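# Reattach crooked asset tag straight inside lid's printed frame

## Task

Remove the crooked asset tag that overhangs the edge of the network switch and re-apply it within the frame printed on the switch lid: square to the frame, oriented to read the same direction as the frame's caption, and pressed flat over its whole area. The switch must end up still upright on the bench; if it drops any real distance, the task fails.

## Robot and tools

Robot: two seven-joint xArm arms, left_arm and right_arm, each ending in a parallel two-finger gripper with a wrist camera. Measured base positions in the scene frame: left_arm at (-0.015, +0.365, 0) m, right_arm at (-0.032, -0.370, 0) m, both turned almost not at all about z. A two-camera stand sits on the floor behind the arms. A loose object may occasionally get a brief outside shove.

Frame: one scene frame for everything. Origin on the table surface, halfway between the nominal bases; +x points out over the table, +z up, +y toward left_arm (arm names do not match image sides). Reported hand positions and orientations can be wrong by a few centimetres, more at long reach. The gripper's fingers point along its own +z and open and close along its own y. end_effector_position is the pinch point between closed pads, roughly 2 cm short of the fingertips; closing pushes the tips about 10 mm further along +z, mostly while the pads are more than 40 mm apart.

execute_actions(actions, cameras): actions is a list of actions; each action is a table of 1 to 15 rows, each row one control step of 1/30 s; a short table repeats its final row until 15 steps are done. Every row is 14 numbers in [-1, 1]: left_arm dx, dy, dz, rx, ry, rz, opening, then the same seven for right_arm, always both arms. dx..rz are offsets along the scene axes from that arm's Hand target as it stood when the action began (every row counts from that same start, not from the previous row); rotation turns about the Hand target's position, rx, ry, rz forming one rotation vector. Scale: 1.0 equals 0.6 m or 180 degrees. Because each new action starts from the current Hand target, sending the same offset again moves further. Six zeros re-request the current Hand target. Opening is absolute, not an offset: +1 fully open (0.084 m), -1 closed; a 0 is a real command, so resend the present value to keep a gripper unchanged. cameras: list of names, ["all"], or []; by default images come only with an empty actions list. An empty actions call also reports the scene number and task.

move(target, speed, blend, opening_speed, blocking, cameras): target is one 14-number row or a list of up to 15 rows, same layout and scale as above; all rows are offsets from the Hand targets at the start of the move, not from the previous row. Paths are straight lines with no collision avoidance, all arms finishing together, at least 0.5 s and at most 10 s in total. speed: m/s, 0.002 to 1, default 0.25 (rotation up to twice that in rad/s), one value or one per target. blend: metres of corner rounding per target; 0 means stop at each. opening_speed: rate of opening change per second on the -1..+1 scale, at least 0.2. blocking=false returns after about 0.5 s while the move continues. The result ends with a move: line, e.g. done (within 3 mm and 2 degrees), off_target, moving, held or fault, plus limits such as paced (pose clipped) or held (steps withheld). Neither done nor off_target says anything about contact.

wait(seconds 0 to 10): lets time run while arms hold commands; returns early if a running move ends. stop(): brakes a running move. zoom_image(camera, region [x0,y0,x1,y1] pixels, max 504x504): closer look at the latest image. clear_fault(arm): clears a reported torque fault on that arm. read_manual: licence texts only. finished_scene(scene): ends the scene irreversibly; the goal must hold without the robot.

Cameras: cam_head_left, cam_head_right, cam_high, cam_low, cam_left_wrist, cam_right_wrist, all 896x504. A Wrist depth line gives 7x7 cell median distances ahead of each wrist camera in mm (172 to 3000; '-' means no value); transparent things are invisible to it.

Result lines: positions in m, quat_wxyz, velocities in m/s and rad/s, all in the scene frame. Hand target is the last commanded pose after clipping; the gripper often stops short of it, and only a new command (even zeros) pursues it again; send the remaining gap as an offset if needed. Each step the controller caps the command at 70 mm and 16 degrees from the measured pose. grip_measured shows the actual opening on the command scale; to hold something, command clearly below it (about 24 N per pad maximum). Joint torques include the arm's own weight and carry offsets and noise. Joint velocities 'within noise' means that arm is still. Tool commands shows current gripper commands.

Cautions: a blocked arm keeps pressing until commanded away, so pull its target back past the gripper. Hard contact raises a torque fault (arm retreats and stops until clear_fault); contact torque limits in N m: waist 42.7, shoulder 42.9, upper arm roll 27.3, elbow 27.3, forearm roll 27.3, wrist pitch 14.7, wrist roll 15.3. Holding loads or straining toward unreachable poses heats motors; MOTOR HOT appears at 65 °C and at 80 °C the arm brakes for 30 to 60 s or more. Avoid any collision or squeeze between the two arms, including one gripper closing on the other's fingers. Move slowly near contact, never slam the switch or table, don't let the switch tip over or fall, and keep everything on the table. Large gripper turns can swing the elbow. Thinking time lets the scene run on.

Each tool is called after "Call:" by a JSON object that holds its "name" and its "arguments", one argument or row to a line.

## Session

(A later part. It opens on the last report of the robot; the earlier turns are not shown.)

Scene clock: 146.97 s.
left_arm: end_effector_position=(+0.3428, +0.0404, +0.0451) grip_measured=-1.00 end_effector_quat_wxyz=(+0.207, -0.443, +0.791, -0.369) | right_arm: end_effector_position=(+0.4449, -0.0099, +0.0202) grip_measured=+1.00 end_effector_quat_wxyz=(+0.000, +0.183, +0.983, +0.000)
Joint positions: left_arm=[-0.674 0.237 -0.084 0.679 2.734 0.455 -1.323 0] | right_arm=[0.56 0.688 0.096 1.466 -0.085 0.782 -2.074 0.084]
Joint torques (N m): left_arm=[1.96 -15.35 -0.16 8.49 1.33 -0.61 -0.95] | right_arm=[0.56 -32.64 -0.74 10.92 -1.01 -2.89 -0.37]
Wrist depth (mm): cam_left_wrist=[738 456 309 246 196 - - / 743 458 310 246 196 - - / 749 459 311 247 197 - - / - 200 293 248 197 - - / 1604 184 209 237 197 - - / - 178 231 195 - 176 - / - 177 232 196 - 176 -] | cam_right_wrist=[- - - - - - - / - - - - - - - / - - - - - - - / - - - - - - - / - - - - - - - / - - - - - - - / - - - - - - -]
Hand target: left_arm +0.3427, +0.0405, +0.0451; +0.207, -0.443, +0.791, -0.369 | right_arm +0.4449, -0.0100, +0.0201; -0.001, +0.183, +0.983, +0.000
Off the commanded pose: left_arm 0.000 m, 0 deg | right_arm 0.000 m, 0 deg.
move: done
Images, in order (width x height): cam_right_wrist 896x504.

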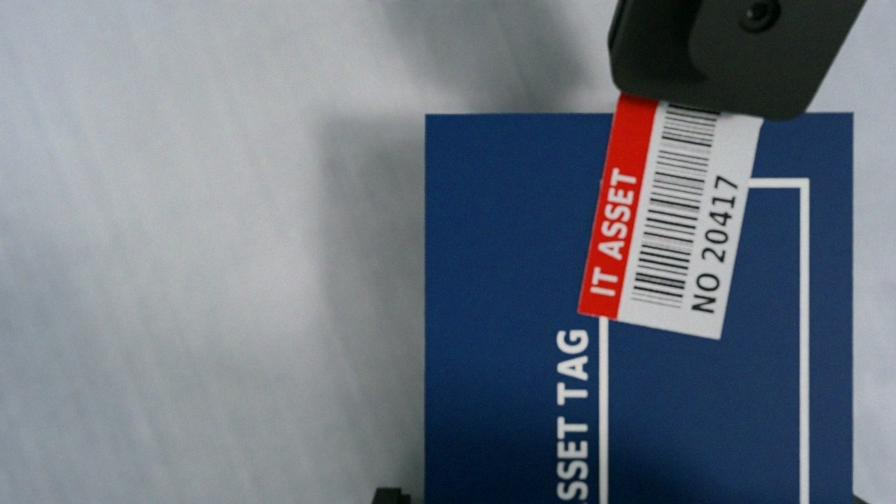

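Call:
{"name": "move", "arguments": {
  "target": [
    [0, 0, 0, 0, 0, 0, -1, 0, 0, 0.1248, 0, 0, 0, 1],
    [0, 0, 0, 0, 0, 0, -1, -0.0957, 0.0368, 0.1248, 0.06, 0.1555, 0, 1]
  ],
  "speed": 0.15,
  "blend": [0.02, 0],
  "cameras": ["all"]
}}

Scene clock: 152.63 s.
left_arm: end_effector_position=(+0.3427, +0.0405, +0.0451) grip_measured=-1.00 end_effector_quat_wxyz=(+0.207, -0.443, +0.791, -0.369) | right_arm: end_effector_position=(+0.3875, +0.0121, +0.0949) grip_measured=+1.00 end_effector_quat_wxyz=(-0.255, +0.177, +0.949, +0.048)
Joint positions: left_arm=[-0.674 0.237 -0.084 0.679 2.734 0.455 -1.323 0] | right_arm=[0.38 0.727 0.259 1.72 0.264 1.325 -2.273 0.084]
Joint torques (N m): left_arm=[1.24 -20.33 -0.83 8.28 -1.17 -1.08 -0.32] | right_arm=[-3.82 -27.79 6.02 13.92 2.77 0.59 -2.21]
Wrist depth (mm): cam_left_wrist=[737 455 309 246 196 - - / 739 457 311 246 196 - - / 748 462 312 247 196 - - / 652 463 312 248 197 - - / - - 313 248 197 - - / 661 426 245 195 - 176 - / 1420 468 363 195 - 176 -] | cam_right_wrist=[341 339 338 - - - 333 / 320 318 317 - - - 313 / 301 300 298 - - - 295 / 279 278 277 276 - - 273 / 264 263 263 258 - 256 259 / 247 246 246 245 180 243 243 / 235 235 234 234 191 232 232]
Hand target: left_arm +0.3427, +0.0405, +0.0451; +0.207, -0.443, +0.791, -0.369 | right_arm +0.3875, +0.0121, +0.0949; -0.255, +0.177, +0.949, +0.048
Off the commanded pose: left_arm 0.000 m, 0 deg | right_arm 0.000 m, 0 deg.
move: done

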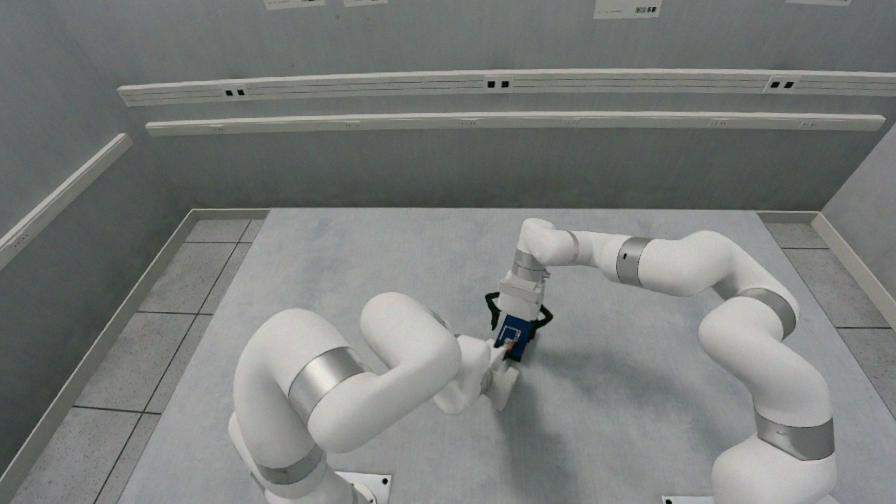

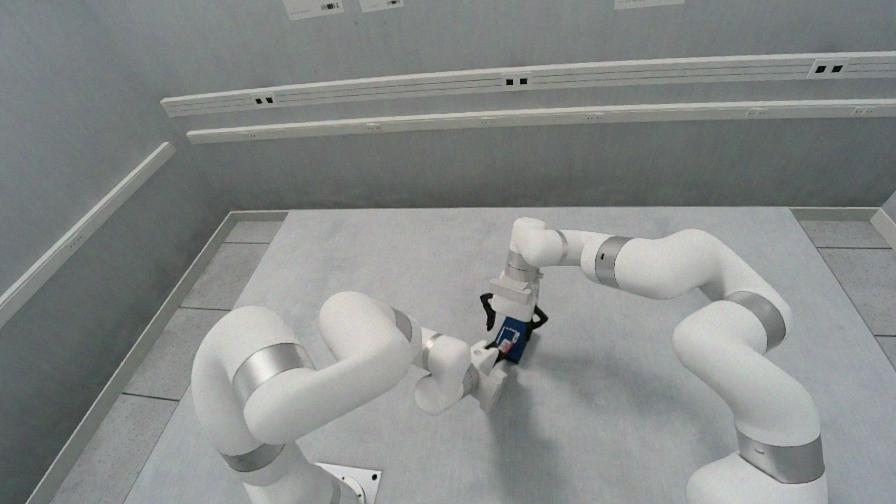

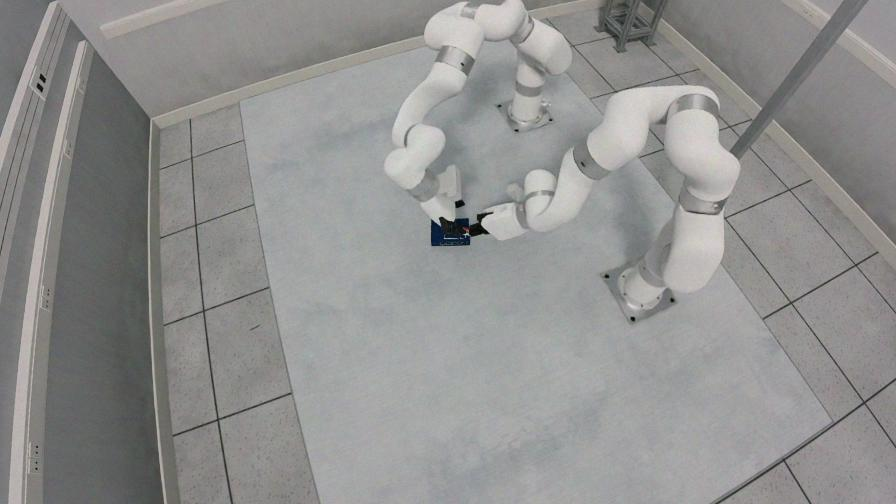

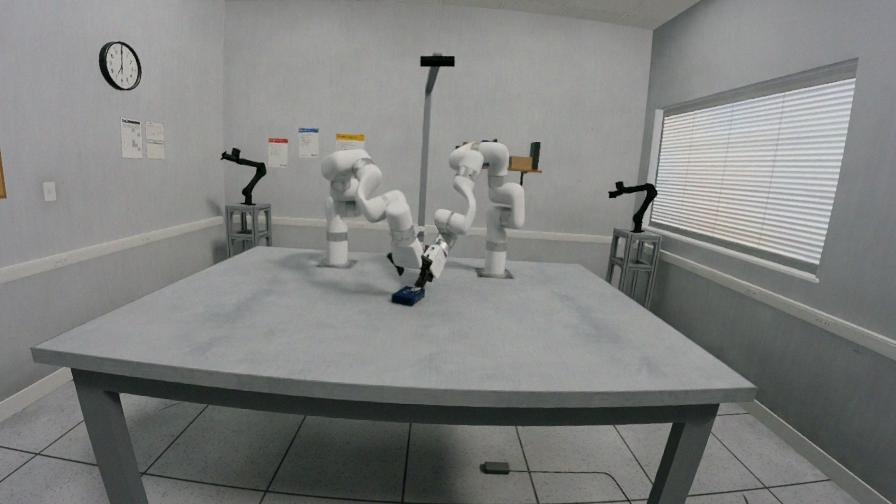

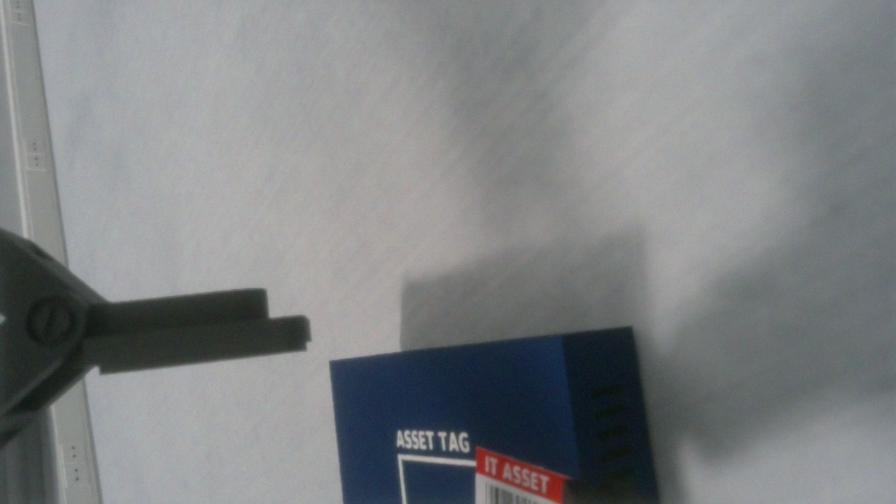

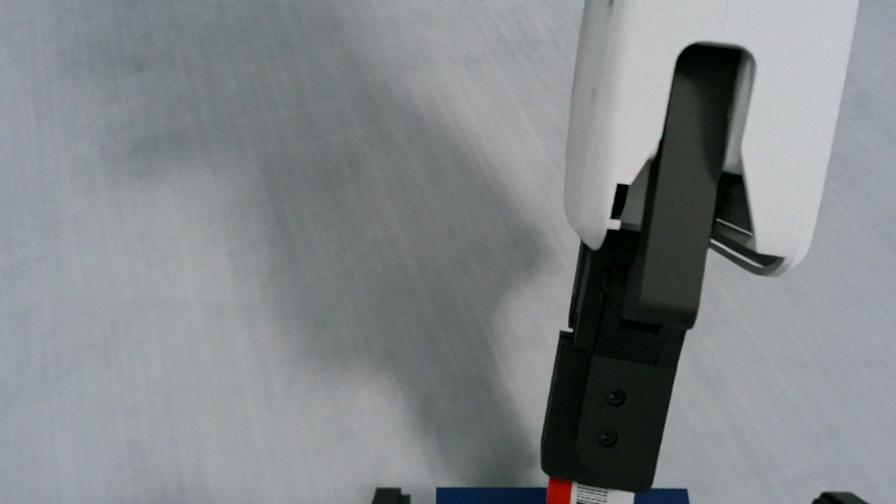

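Call:
{"name": "move", "arguments": {
  "target": [0, 0, 0, 0, 0, 0, -1, -0.0006, -0.0015, -0.0617, 0, 0, 0, 1],
  "speed": 0.08,
  "cameras": ["cam_left_wrist", "cam_right_wrist"]
}}

Scene clock: 154.87 s.
left_arm: end_effector_position=(+0.3427, +0.0405, +0.0451) grip_measured=-1.00 end_effector_quat_wxyz=(+0.207, -0.443, +0.791, -0.369) | right_arm: end_effector_position=(+0.3871, +0.0112, +0.0580) grip_measured=+1.00 end_effector_quat_wxyz=(-0.255, +0.177, +0.949, +0.048)
Joint positions: left_arm=[-0.674 0.237 -0.084 0.679 2.734 0.455 -1.323 0] | right_arm=[0.384 0.778 0.254 1.696 0.261 1.254 -2.297 0.084]
Joint torques (N m): left_arm=[1.9 -21.82 -0.91 8.47 -0.88 -1.1 -0.04] | right_arm=[3.52 -28.37 0.69 9.05 -1.27 -2.23 -2.16]
Wrist depth (mm): cam_left_wrist=[734 456 310 246 196 - - / 738 458 311 246 196 - - / 649 460 312 247 197 - - / - 421 313 248 197 - - / - - - 248 197 - - / - 391 245 195 - 176 - / - 392 362 196 - 176 -] | cam_right_wrist=[289 288 286 - - - - / 270 270 269 - - - - / 254 254 249 252 - - 245 / 236 235 235 234 - 232 232 / 223 223 222 221 - 217 220 / 209 208 208 207 - 206 206 / 200 199 199 201 - 197 196]
Hand target: left_arm +0.3427, +0.0405, +0.0451; +0.207, -0.443, +0.791, -0.369 | right_arm +0.3871, +0.0112, +0.0579; -0.255, +0.177, +0.949, +0.048
Off the commanded pose: left_arm 0.000 m, 0 deg | right_arm 0.000 m, 0 deg.
move: done
Images, in order (width x height): cam_left_wrist 896x504, cam_right_wrist 896x504.

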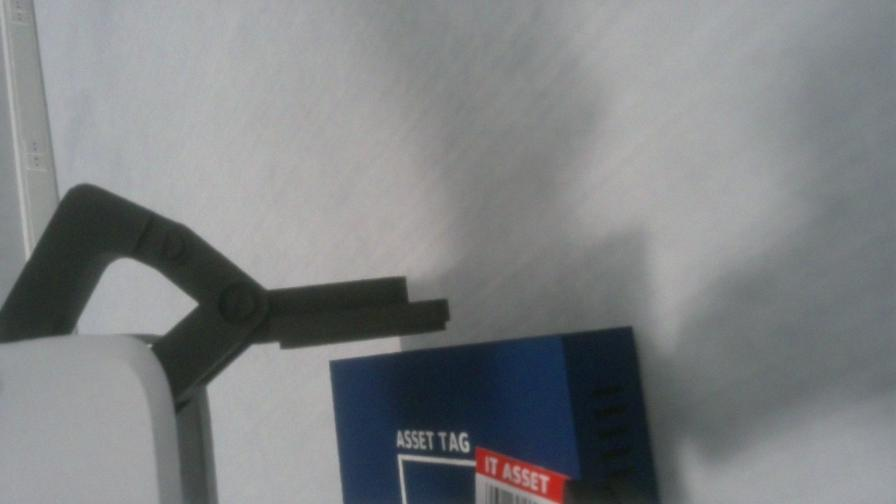

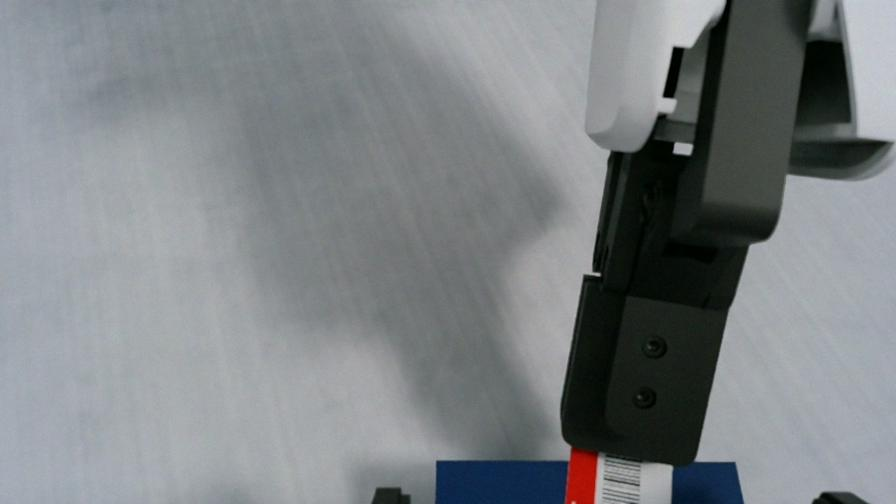

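Call:
{"name": "move", "arguments": {
  "target": [0, 0, 0, 0, 0, 0, -1, 0, 0, -0.0548, 0, 0, 0, 1],
  "speed": 0.06,
  "cameras": ["cam_left_wrist", "cam_right_wrist"]
}}

Scene clock: 158.40 s.
left_arm: end_effector_position=(+0.3427, +0.0405, +0.0451) grip_measured=-1.00 end_effector_quat_wxyz=(+0.207, -0.443, +0.791, -0.369) | right_arm: end_effector_position=(+0.3871, +0.0111, +0.0251) grip_measured=+1.00 end_effector_quat_wxyz=(-0.255, +0.177, +0.949, +0.048)
Joint positions: left_arm=[-0.674 0.237 -0.084 0.679 2.734 0.455 -1.323 0] | right_arm=[0.39 0.833 0.248 1.691 0.258 1.198 -2.315 0.084]
Joint torques (N m): left_arm=[1.23 -24.79 -0.26 8.99 -0.73 -0.87 0.15] | right_arm=[3.68 -28.72 0.68 13.33 -1.42 -2.17 -2.19]
Wrist depth (mm): cam_left_wrist=[735 456 309 246 196 - - / 740 457 311 246 196 - - / 647 420 311 247 197 - - / - 175 178 236 197 - - / 1564 - - 180 189 - - / - - 231 195 - 176 - / - - 231 195 - 176 -] | cam_right_wrist=[242 241 240 - - - - / 227 226 225 224 - - 222 / 213 213 212 211 - - 205 / 198 197 196 196 - - 194 / 187 186 186 185 - - 184 / 175 175 177 174 - - 175 / - - - - - - -]
Hand target: left_arm +0.3427, +0.0405, +0.0451; +0.207, -0.443, +0.791, -0.369 | right_arm +0.3871, +0.0112, +0.0250; -0.255, +0.177, +0.949, +0.048
Off the commanded pose: left_arm 0.000 m, 0 deg | right_arm 0.000 m, 0 deg.
move: done
Images, in order (width x height): cam_left_wrist 896x504, cam_right_wrist 896x504.

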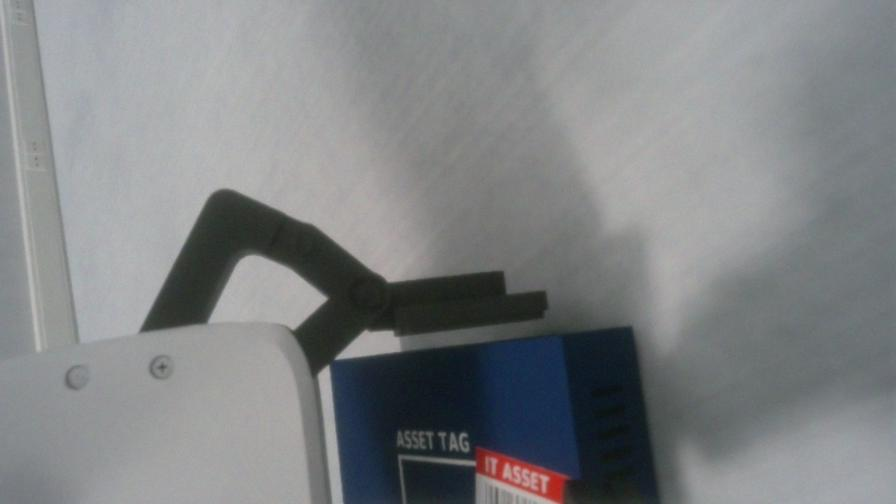

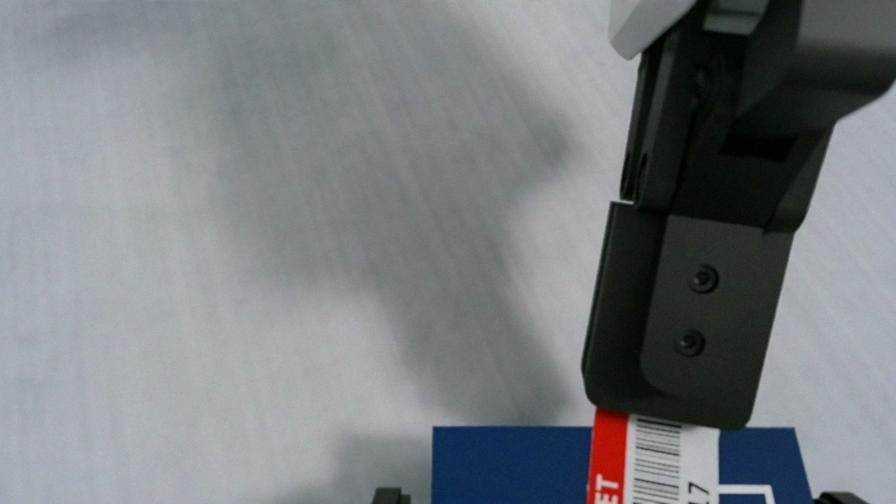

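Call:
{"name": "move", "arguments": {
  "target": [0, 0, 0, 0, 0, 0, -1, 0, 0, 0, 0, 0, 0, -1],
  "speed": 0.06,
  "opening_speed": 0.5,
  "cameras": ["cam_left_wrist", "cam_right_wrist"]
}}

Scene clock: 163.47 s.
left_arm: end_effector_position=(+0.3427, +0.0405, +0.0451) grip_measured=-1.00 end_effector_quat_wxyz=(+0.207, -0.443, +0.791, -0.369) | right_arm: end_effector_position=(+0.3871, +0.0111, +0.0250) grip_measured=+0.75 end_effector_quat_wxyz=(-0.255, +0.177, +0.949, +0.048)
Joint positions: left_arm=[-0.674 0.237 -0.084 0.679 2.734 0.455 -1.323 0] | right_arm=[0.39 0.833 0.248 1.691 0.258 1.198 -2.315 0.075]
Joint torques (N m): left_arm=[1.3 -24.72 -0.38 9.14 -0.73 -0.91 0.45] | right_arm=[-0.28 -31.88 -0.21 6.49 1.13 0.86 0.2]
Wrist depth (mm): cam_left_wrist=[733 457 310 246 196 - - / 734 458 311 246 196 - - / 645 459 311 247 197 - - / - 176 276 247 197 - - / 656 174 177 179 189 - - / - - 231 195 - 176 - / - - 231 196 - 176 -] | cam_right_wrist=[242 241 240 - - - - / 226 226 225 224 - - 222 / 213 212 212 207 - - 205 / 197 197 196 196 - - 194 / 187 186 186 186 - - 184 / 175 177 177 174 - - 175 / - - - - - - -]
Hand target: left_arm +0.3427, +0.0405, +0.0451; +0.207, -0.443, +0.791, -0.369 | right_arm +0.3871, +0.0112, +0.0250; -0.255, +0.177, +0.949, +0.048
Off the commanded pose: left_arm 0.000 m, 0 deg | right_arm 0.000 m, 0 deg.
move: done
Images, in order (width x height): cam_left_wrist 896x504, cam_right_wrist 896x504.

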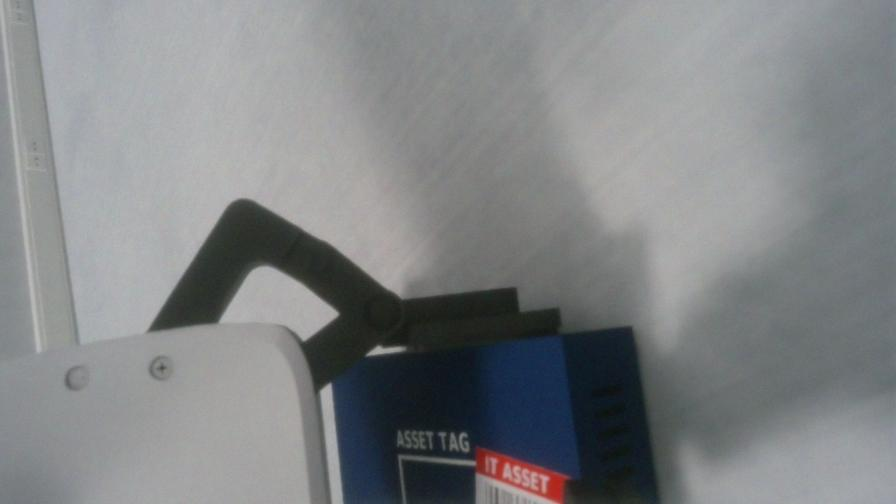

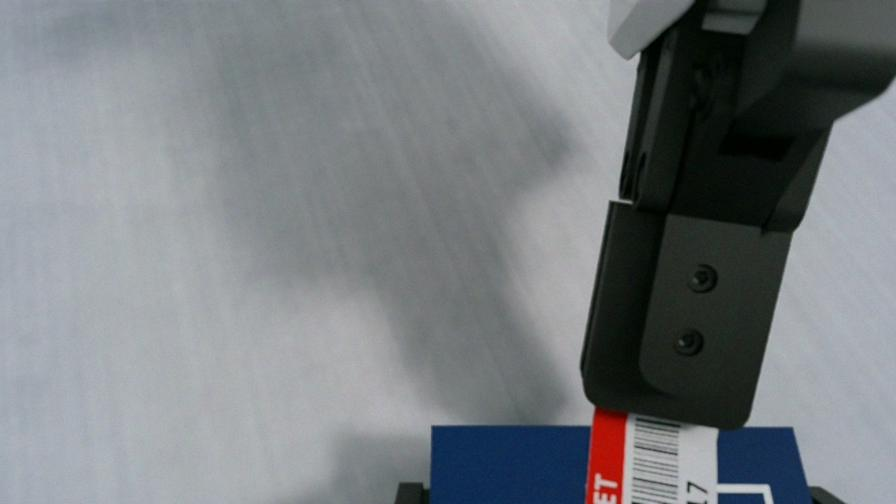

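Call:
{"name": "move", "arguments": {
  "target": [0.0043, -0.0026, 0.0133, 0, 0, 0, -1, 0, 0, 0, 0, 0, 0, -1],
  "speed": 0.02,
  "cameras": ["cam_left_wrist", "cam_right_wrist"]
}}

Scene clock: 165.60 s.
left_arm: end_effector_position=(+0.3453, +0.0389, +0.0531) grip_measured=-1.00 end_effector_quat_wxyz=(+0.207, -0.443, +0.791, -0.369) | right_arm: end_effector_position=(+0.3871, +0.0112, +0.0251) grip_measured=+0.75 end_effector_quat_wxyz=(-0.255, +0.177, +0.949, +0.048)
Joint positions: left_arm=[-0.674 0.22 -0.079 0.688 2.723 0.429 -1.308 0] | right_arm=[0.39 0.833 0.248 1.691 0.259 1.198 -2.315 0.075]
Joint torques (N m): left_arm=[2.17 -28.12 0.31 11.57 -2.37 -0.99 0.92] | right_arm=[1.48 -23.95 -1.46 7.93 -1.36 -1.89 0.3]
Wrist depth (mm): cam_left_wrist=[778 481 327 260 207 184 - / 783 483 328 260 207 184 - / 1690 486 329 261 207 178 - / - 444 181 249 208 179 - / - 176 179 176 192 179 - / - - - 208 180 178 - / - - - 209 180 174 -] | cam_right_wrist=[242 241 240 - - - - / 227 226 225 225 - - 222 / 213 212 212 211 - - 206 / 198 197 196 196 - - 194 / 187 187 186 186 - - 184 / 175 175 177 177 - - 175 / - - - - - - -]
Hand target: left_arm +0.3453, +0.0389, +0.0531; +0.207, -0.443, +0.791, -0.369 | right_arm +0.3871, +0.0112, +0.0250; -0.255, +0.177, +0.949, +0.048
Off the commanded pose: left_arm 0.000 m, 0 deg | right_arm 0.000 m, 0 deg.
move: done
Images, in order (width x height): cam_left_wrist 896x504, cam_right_wrist 896x504.

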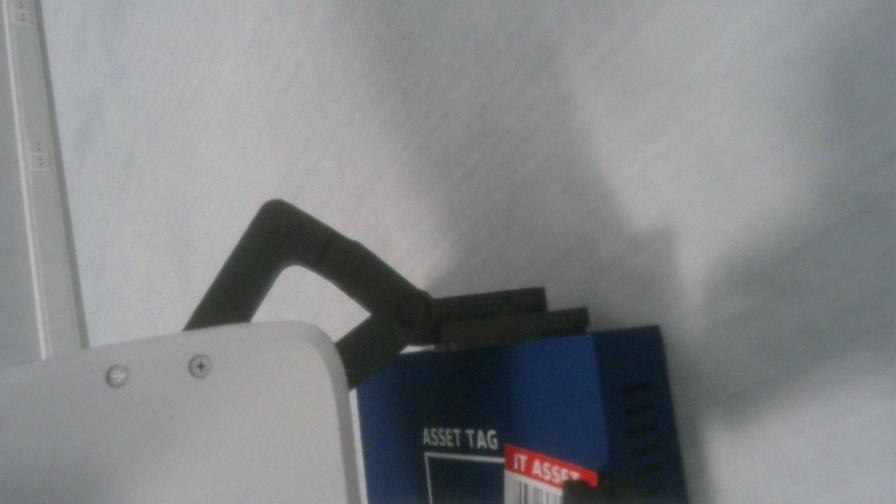

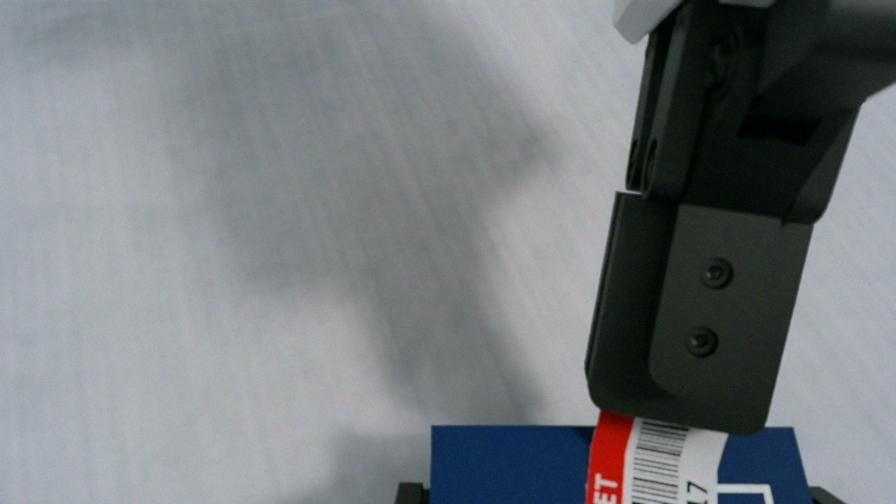

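Call:
{"name": "move", "arguments": {
  "target": [0.0085, -0.0052, 0.0217, 0, 0, 0, -1, 0, 0, 0, 0, 0, 0, -1],
  "speed": 0.03,
  "cameras": ["cam_left_wrist", "cam_right_wrist"]
}}

Scene clock: 167.70 s.
left_arm: end_effector_position=(+0.3504, +0.0358, +0.0661) grip_measured=-1.00 end_effector_quat_wxyz=(+0.207, -0.443, +0.791, -0.369) | right_arm: end_effector_position=(+0.3871, +0.0112, +0.0250) grip_measured=+0.75 end_effector_quat_wxyz=(-0.255, +0.177, +0.949, +0.047)
Joint positions: left_arm=[-0.673 0.197 -0.071 0.708 2.703 0.387 -1.279 0] | right_arm=[0.39 0.833 0.248 1.691 0.258 1.198 -2.315 0.075]
Joint torques (N m): left_arm=[0.97 -26.28 0.88 11.63 -2.22 -1.26 0.74] | right_arm=[-0.27 -33.52 -0.81 10.56 -1.63 -0.71 -0.99]
Wrist depth (mm): cam_left_wrist=[847 526 355 282 225 193 - / 1745 525 356 283 225 193 - / 1681 528 335 284 225 194 - / 1645 - 184 258 226 194 - / - 532 179 180 184 188 - / - - - 220 192 182 - / - - - 232 191 180 -] | cam_right_wrist=[242 241 240 - - - 236 / 227 226 225 - - - 222 / 213 212 211 207 - - 205 / 198 197 196 196 - - 194 / 187 186 186 186 - - 181 / 175 177 177 176 - - 175 / - - - - - - -]
Hand target: left_arm +0.3504, +0.0358, +0.0661; +0.207, -0.443, +0.791, -0.369 | right_arm +0.3871, +0.0112, +0.0250; -0.255, +0.177, +0.949, +0.048
Off the commanded pose: left_arm 0.000 m, 0 deg | right_arm 0.000 m, 0 deg.
move: done
Images, in order (width x height): cam_left_wrist 896x504, cam_right_wrist 896x504.

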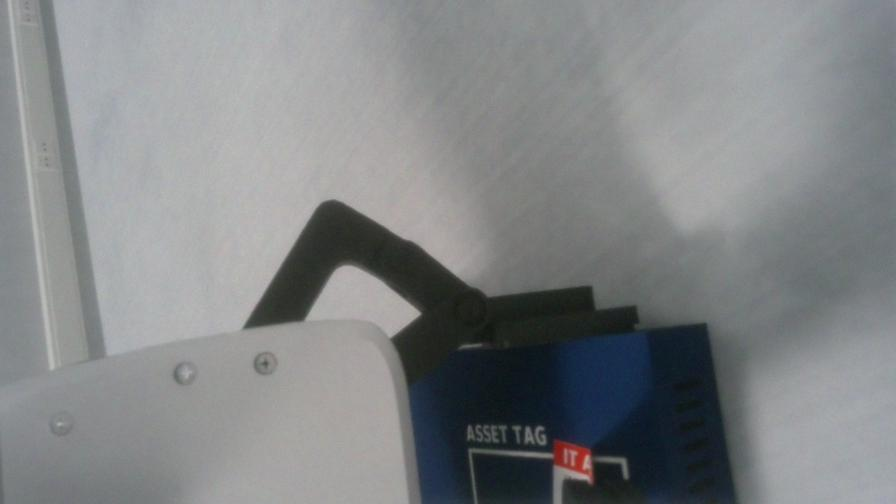

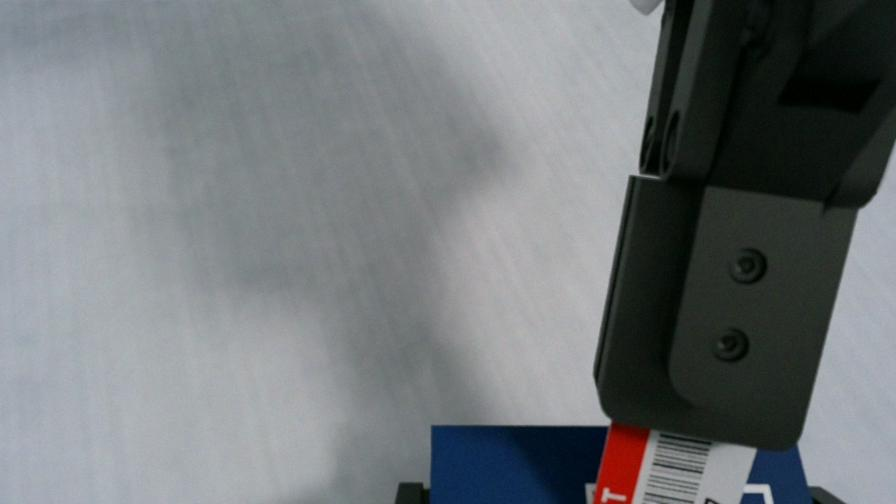

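Call:
{"name": "move", "arguments": {
  "target": [0.0085, -0.0052, 0.0250, 0, 0, 0, -1, 0, 0, 0, 0, 0, 0, -1],
  "speed": 0.03,
  "cameras": ["cam_left_wrist", "cam_right_wrist"]
}}

Scene clock: 169.73 s.
left_arm: end_effector_position=(+0.3556, +0.0327, +0.0811) grip_measured=-1.00 end_effector_quat_wxyz=(+0.207, -0.443, +0.791, -0.369) | right_arm: end_effector_position=(+0.3871, +0.0112, +0.0251) grip_measured=+0.75 end_effector_quat_wxyz=(-0.255, +0.177, +0.949, +0.048)
Joint positions: left_arm=[-0.673 0.17 -0.06 0.729 2.675 0.34 -1.242 0] | right_arm=[0.39 0.833 0.248 1.691 0.258 1.198 -2.315 0.075]
Joint torques (N m): left_arm=[-0.66 -25.77 1.02 12 -2.45 -1.31 1.07] | right_arm=[-4.83 -33.54 0.48 10.78 1.17 -0.33 -1.66]
Wrist depth (mm): cam_left_wrist=[1888 570 387 308 245 204 180 / 1776 574 389 308 246 204 180 / 1711 575 390 295 246 212 185 / 1630 639 187 189 246 212 186 / 1567 - 186 182 188 192 180 / - - - 234 204 181 181 / - - - 234 197 176 182] | cam_right_wrist=[242 241 240 - - - - / 227 226 225 - - - - / 213 212 208 - - - - / 198 197 196 - - - 194 / 187 186 186 - - - 184 / 175 177 177 - - - 172 / - - - - - - -]
Hand target: left_arm +0.3555, +0.0327, +0.0811; +0.207, -0.443, +0.791, -0.369 | right_arm +0.3871, +0.0112, +0.0250; -0.255, +0.177, +0.949, +0.048
Off the commanded pose: left_arm 0.000 m, 0 deg | right_arm 0.000 m, 0 deg.
move: done
Images, in order (width x height): cam_left_wrist 896x504, cam_right_wrist 896x504.

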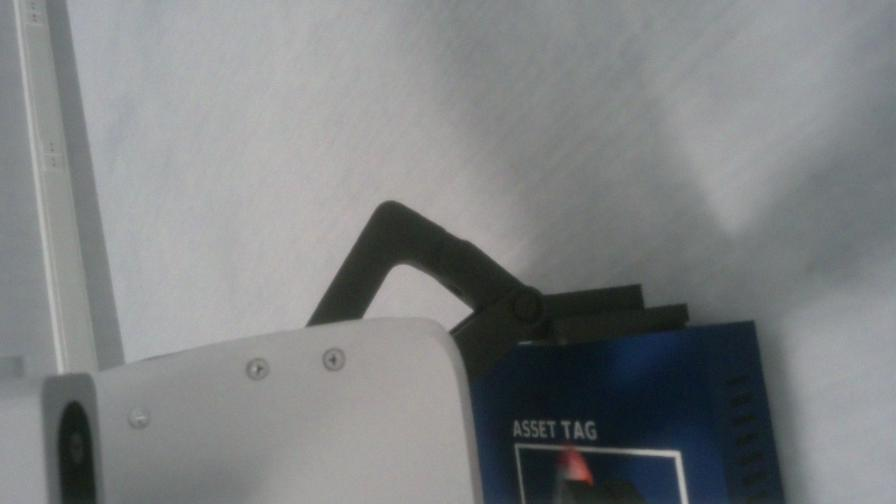

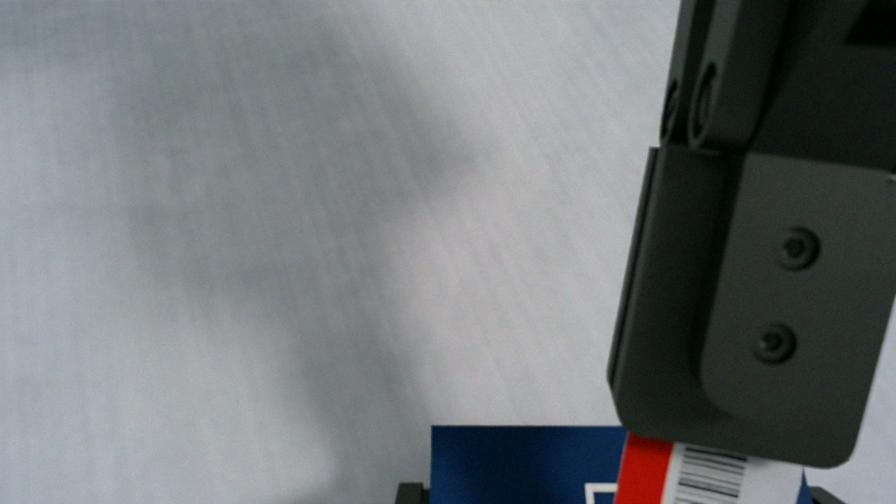

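Call:
{"name": "zoom_image", "arguments": {
  "camera": "cam_left_wrist",
  "region": [460, 380, 760, 504]
}}

Scaled by 1.680 from the camera's 896x504 image, which has a finer 1280x720 frame.

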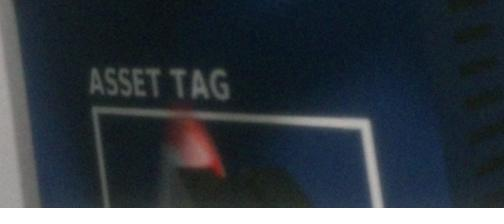

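Call:
{"name": "move", "arguments": {
  "target": [0.0, 0.0, 0.0417, 0, 0, 0, -1, 0, 0, 0, 0, 0, 0, -1],
  "speed": 0.04,
  "cameras": ["cam_left_wrist", "cam_right_wrist"]
}}

Call:
{"name": "zoom_image", "arguments": {
  "camera": "cam_left_wrist",
  "region": [460, 330, 796, 504]
}}

Scene clock: 173.17 s.
left_arm: end_effector_position=(+0.3555, +0.0327, +0.1061) grip_measured=-1.00 end_effector_quat_wxyz=(+0.207, -0.443, +0.791, -0.369) | right_arm: end_effector_position=(+0.3871, +0.0112, +0.0250) grip_measured=+0.75 end_effector_quat_wxyz=(-0.255, +0.177, +0.949, +0.048)
Joint positions: left_arm=[-0.675 0.104 -0.043 0.732 2.615 0.274 -1.17 0] | right_arm=[0.39 0.833 0.248 1.691 0.258 1.198 -2.315 0.075]
Joint torques (N m): left_arm=[-2.93 -24.58 1.34 12.72 -2.5 -1.01 1.12] | right_arm=[-5.16 -26.05 -1.75 11.29 1.11 -1.57 -1.71]
Wrist depth (mm): cam_left_wrist=[1935 595 441 335 280 232 204 / 1838 596 443 335 280 233 205 / 1741 599 445 335 281 233 205 / 1653 602 476 205 270 233 205 / 1582 604 190 189 205 210 204 / 183 176 176 182 230 198 200 / - - 174 178 230 206 195] | cam_right_wrist=[242 241 - - - - - / 227 226 - - - - - / 213 212 - - - - - / 197 197 - - - - - / 187 187 183 - - - - / 175 177 174 - - - - / - - - - - - -]
Hand target: left_arm +0.3555, +0.0327, +0.1061; +0.207, -0.443, +0.791, -0.369 | right_arm +0.3871, +0.0112, +0.0250; -0.255, +0.177, +0.949, +0.048
Off the commanded pose: left_arm 0.000 m, 0 deg | right_arm 0.000 m, 0 deg.
move: done
Images, in order (width x height): cam_left_wrist 896x504, cam_right_wrist 896x504.

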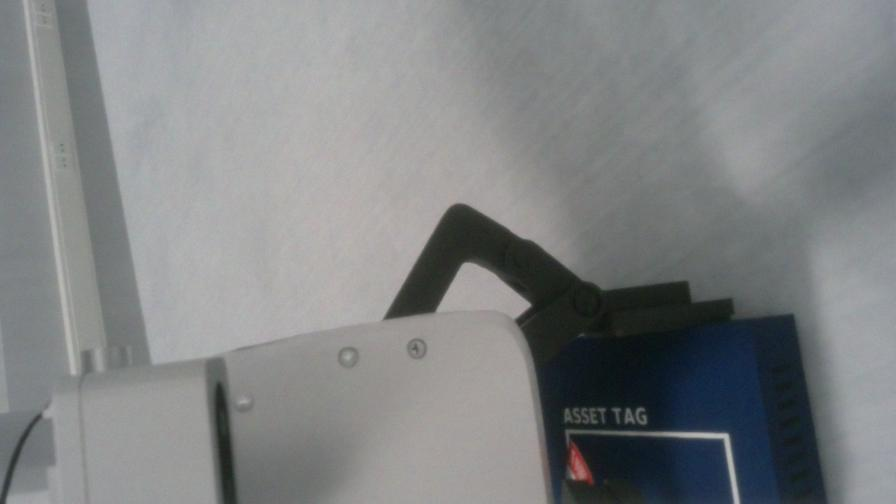

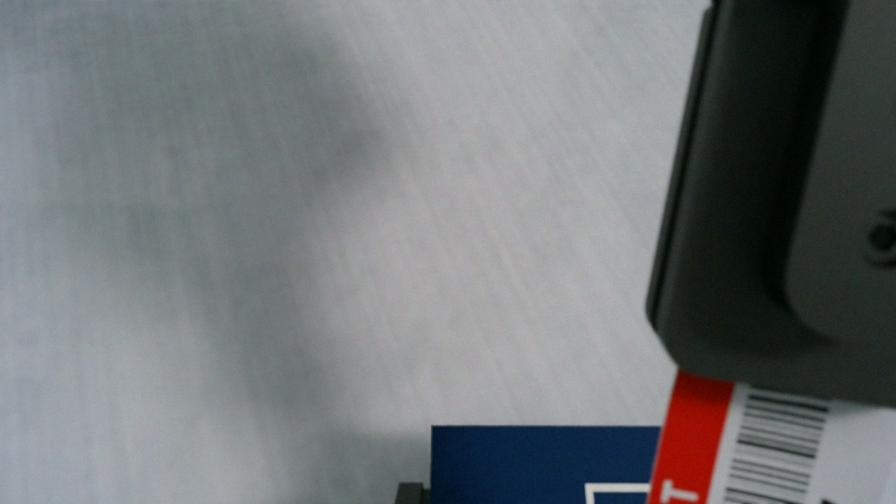

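Scaled by 1.500 from the camera's 896x504 image, which has a finer 1280x720 frame.

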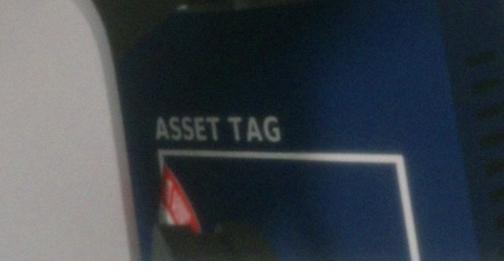

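Call:
{"name": "move", "arguments": {
  "target": [-0.0871, 0.0533, 0.0857, 0, 0, 0.0572, -1, 0, 0, 0, 0, 0, 0, -1],
  "speed": 0.12,
  "cameras": ["cam_left_wrist", "cam_right_wrist", "cam_high"]
}}

Call:
{"name": "zoom_image", "arguments": {
  "camera": "cam_right_wrist",
  "region": [392, 200, 896, 504]
}}

Scene clock: 190.50 s.
left_arm: end_effector_position=(+0.3033, +0.0646, +0.1575) grip_measured=-1.00 end_effector_quat_wxyz=(+0.239, -0.512, +0.748, -0.349) | right_arm: end_effector_position=(+0.3871, +0.0112, +0.0250) grip_measured=+0.75 end_effector_quat_wxyz=(-0.255, +0.177, +0.949, +0.048)
Joint positions: left_arm=[-0.681 -0.239 -0.087 0.473 1.941 0.312 -0.669 0] | right_arm=[0.39 0.833 0.248 1.691 0.258 1.198 -2.315 0.075]
Joint torques (N m): left_arm=[2.76 -18.64 -0.75 10.32 -2.64 1.69 0.97] | right_arm=[-5.34 -26.25 -1.65 11.44 1.23 -1.55 -1.65]
Wrist depth (mm): cam_left_wrist=[1763 747 552 420 350 291 249 / 1686 751 555 420 350 292 249 / 1638 751 556 383 337 292 249 / 251 257 253 257 274 277 250 / 227 234 247 256 298 274 250 / 222 228 247 256 298 275 250 / 234 241 250 257 274 284 251] | cam_right_wrist=[242 241 240 234 233 237 232 / 227 226 225 224 224 223 222 / 213 212 211 211 210 209 209 / 197 197 196 196 195 195 194 / 187 186 186 185 185 184 184 / 175 177 177 176 176 176 175 / - - - - - - -]
Hand target: left_arm +0.3033, +0.0646, +0.1575; +0.239, -0.512, +0.748, -0.349 | right_arm +0.3871, +0.0112, +0.0250; -0.255, +0.177, +0.949, +0.048
Off the commanded pose: left_arm 0.000 m, 0 deg | right_arm 0.000 m, 0 deg.
move: done
Images, in order (width x height): cam_high 896x504, cam_left_wrist 896x504, cam_right_wrist 896x504.

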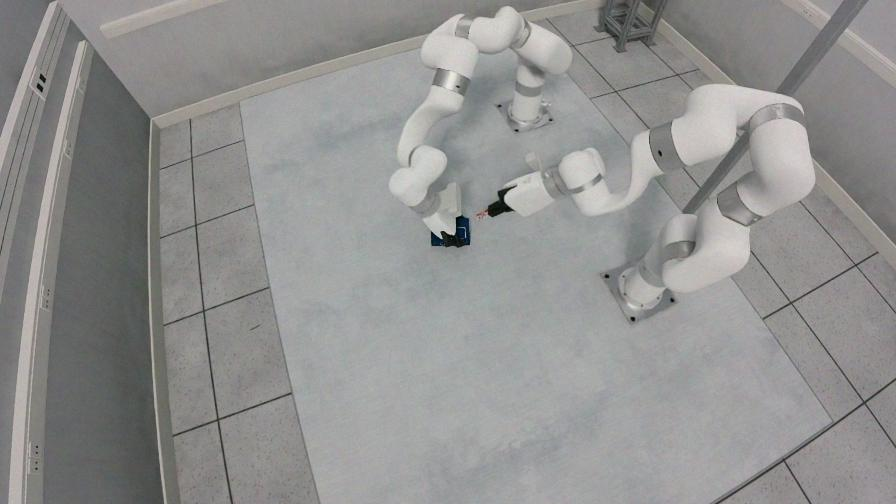

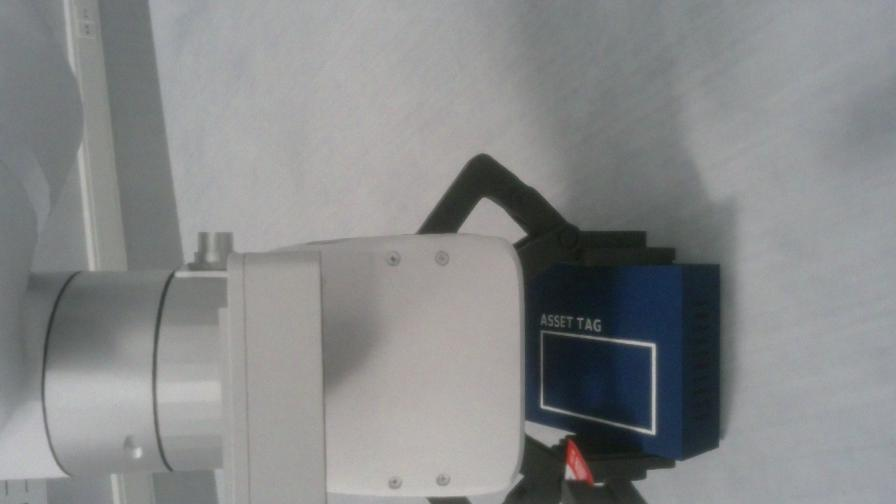

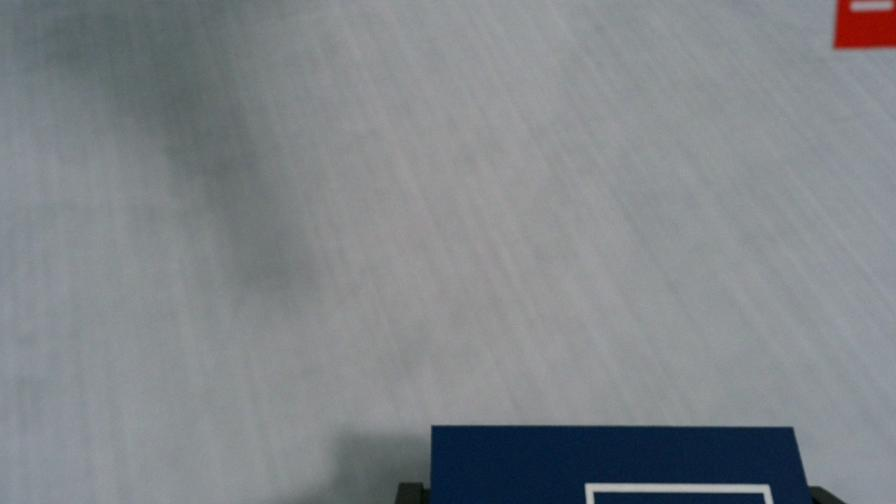

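Scaled by 1.000.

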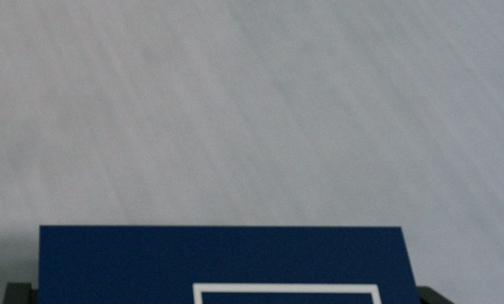

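Call:
{"name": "move", "arguments": {
  "target": [
    [0, 0, 0, 0, 0, 0, -1, 0, 0, 0, 0, 0, 0, 1],
    [0, 0, 0, 0, 0, 0, -1, 0, 0, 0.1167, 0, 0, 0, 1],
    [0, 0, 0, 0, 0, 0, -1, 0.0948, -0.0366, 0.1167, 0, 0, 0, 1]
  ],
  "speed": 0.12,
  "blend": [0, 0.015, 0],
  "cameras": ["cam_left_wrist", "cam_right_wrist"]
}}

Scene clock: 194.97 s.
left_arm: end_effector_position=(+0.3033, +0.0646, +0.1575) grip_measured=-1.00 end_effector_quat_wxyz=(+0.239, -0.512, +0.748, -0.349) | right_arm: end_effector_position=(+0.4440, -0.0108, +0.0951) grip_measured=+1.00 end_effector_quat_wxyz=(-0.255, +0.177, +0.949, +0.048)
Joint positions: left_arm=[-0.681 -0.239 -0.087 0.473 1.94 0.312 -0.669 0] | right_arm=[0.348 0.881 0.231 1.995 0.227 1.468 -2.304 0.084]
Joint torques (N m): left_arm=[2.56 -18.33 -0.96 10.52 -2.78 1.5 1.08] | right_arm=[3.78 -30.78 0.42 14.06 -1.29 0.55 2.26]
Wrist depth (mm): cam_left_wrist=[1767 747 553 419 351 291 249 / 1711 748 555 419 351 291 249 / 1622 638 522 420 352 292 249 / 256 261 277 402 339 283 250 / 250 257 525 444 310 274 250 / 249 257 529 423 298 275 251 / 252 260 277 386 354 284 251] | cam_right_wrist=[341 340 338 338 - 334 335 / 319 318 317 316 314 314 313 / 300 299 298 297 297 295 295 / 279 277 277 276 275 275 273 / 263 263 262 253 224 256 259 / 247 246 245 217 213 243 243 / 235 235 234 206 203 229 232]
Hand target: left_arm +0.3033, +0.0646, +0.1575; +0.239, -0.512, +0.748, -0.349 | right_arm +0.4440, -0.0108, +0.0951; -0.255, +0.177, +0.949, +0.048
Off the commanded pose: left_arm 0.000 m, 0 deg | right_arm 0.000 m, 0 deg.
move: done
Images, in order (width x height): cam_left_wrist 896x504, cam_right_wrist 896x504.

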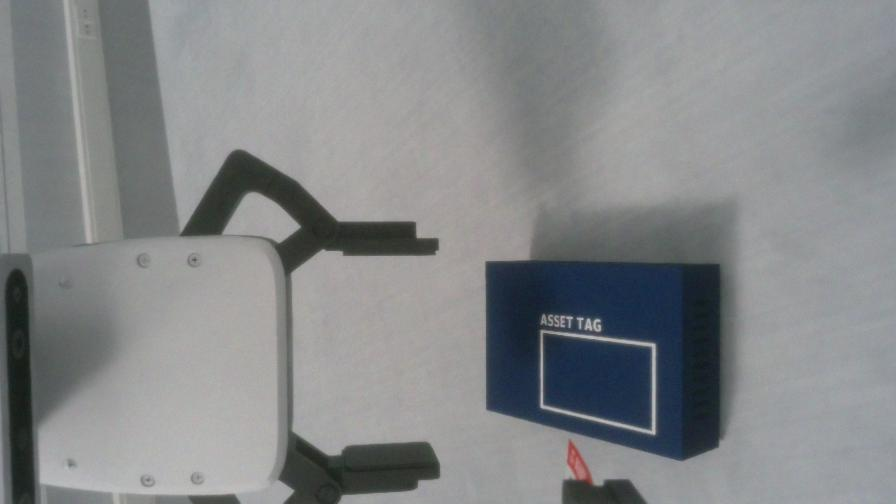

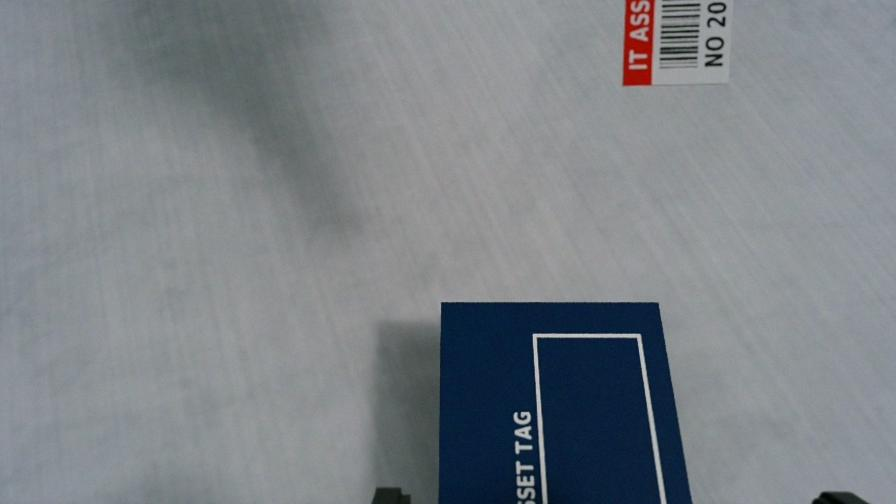

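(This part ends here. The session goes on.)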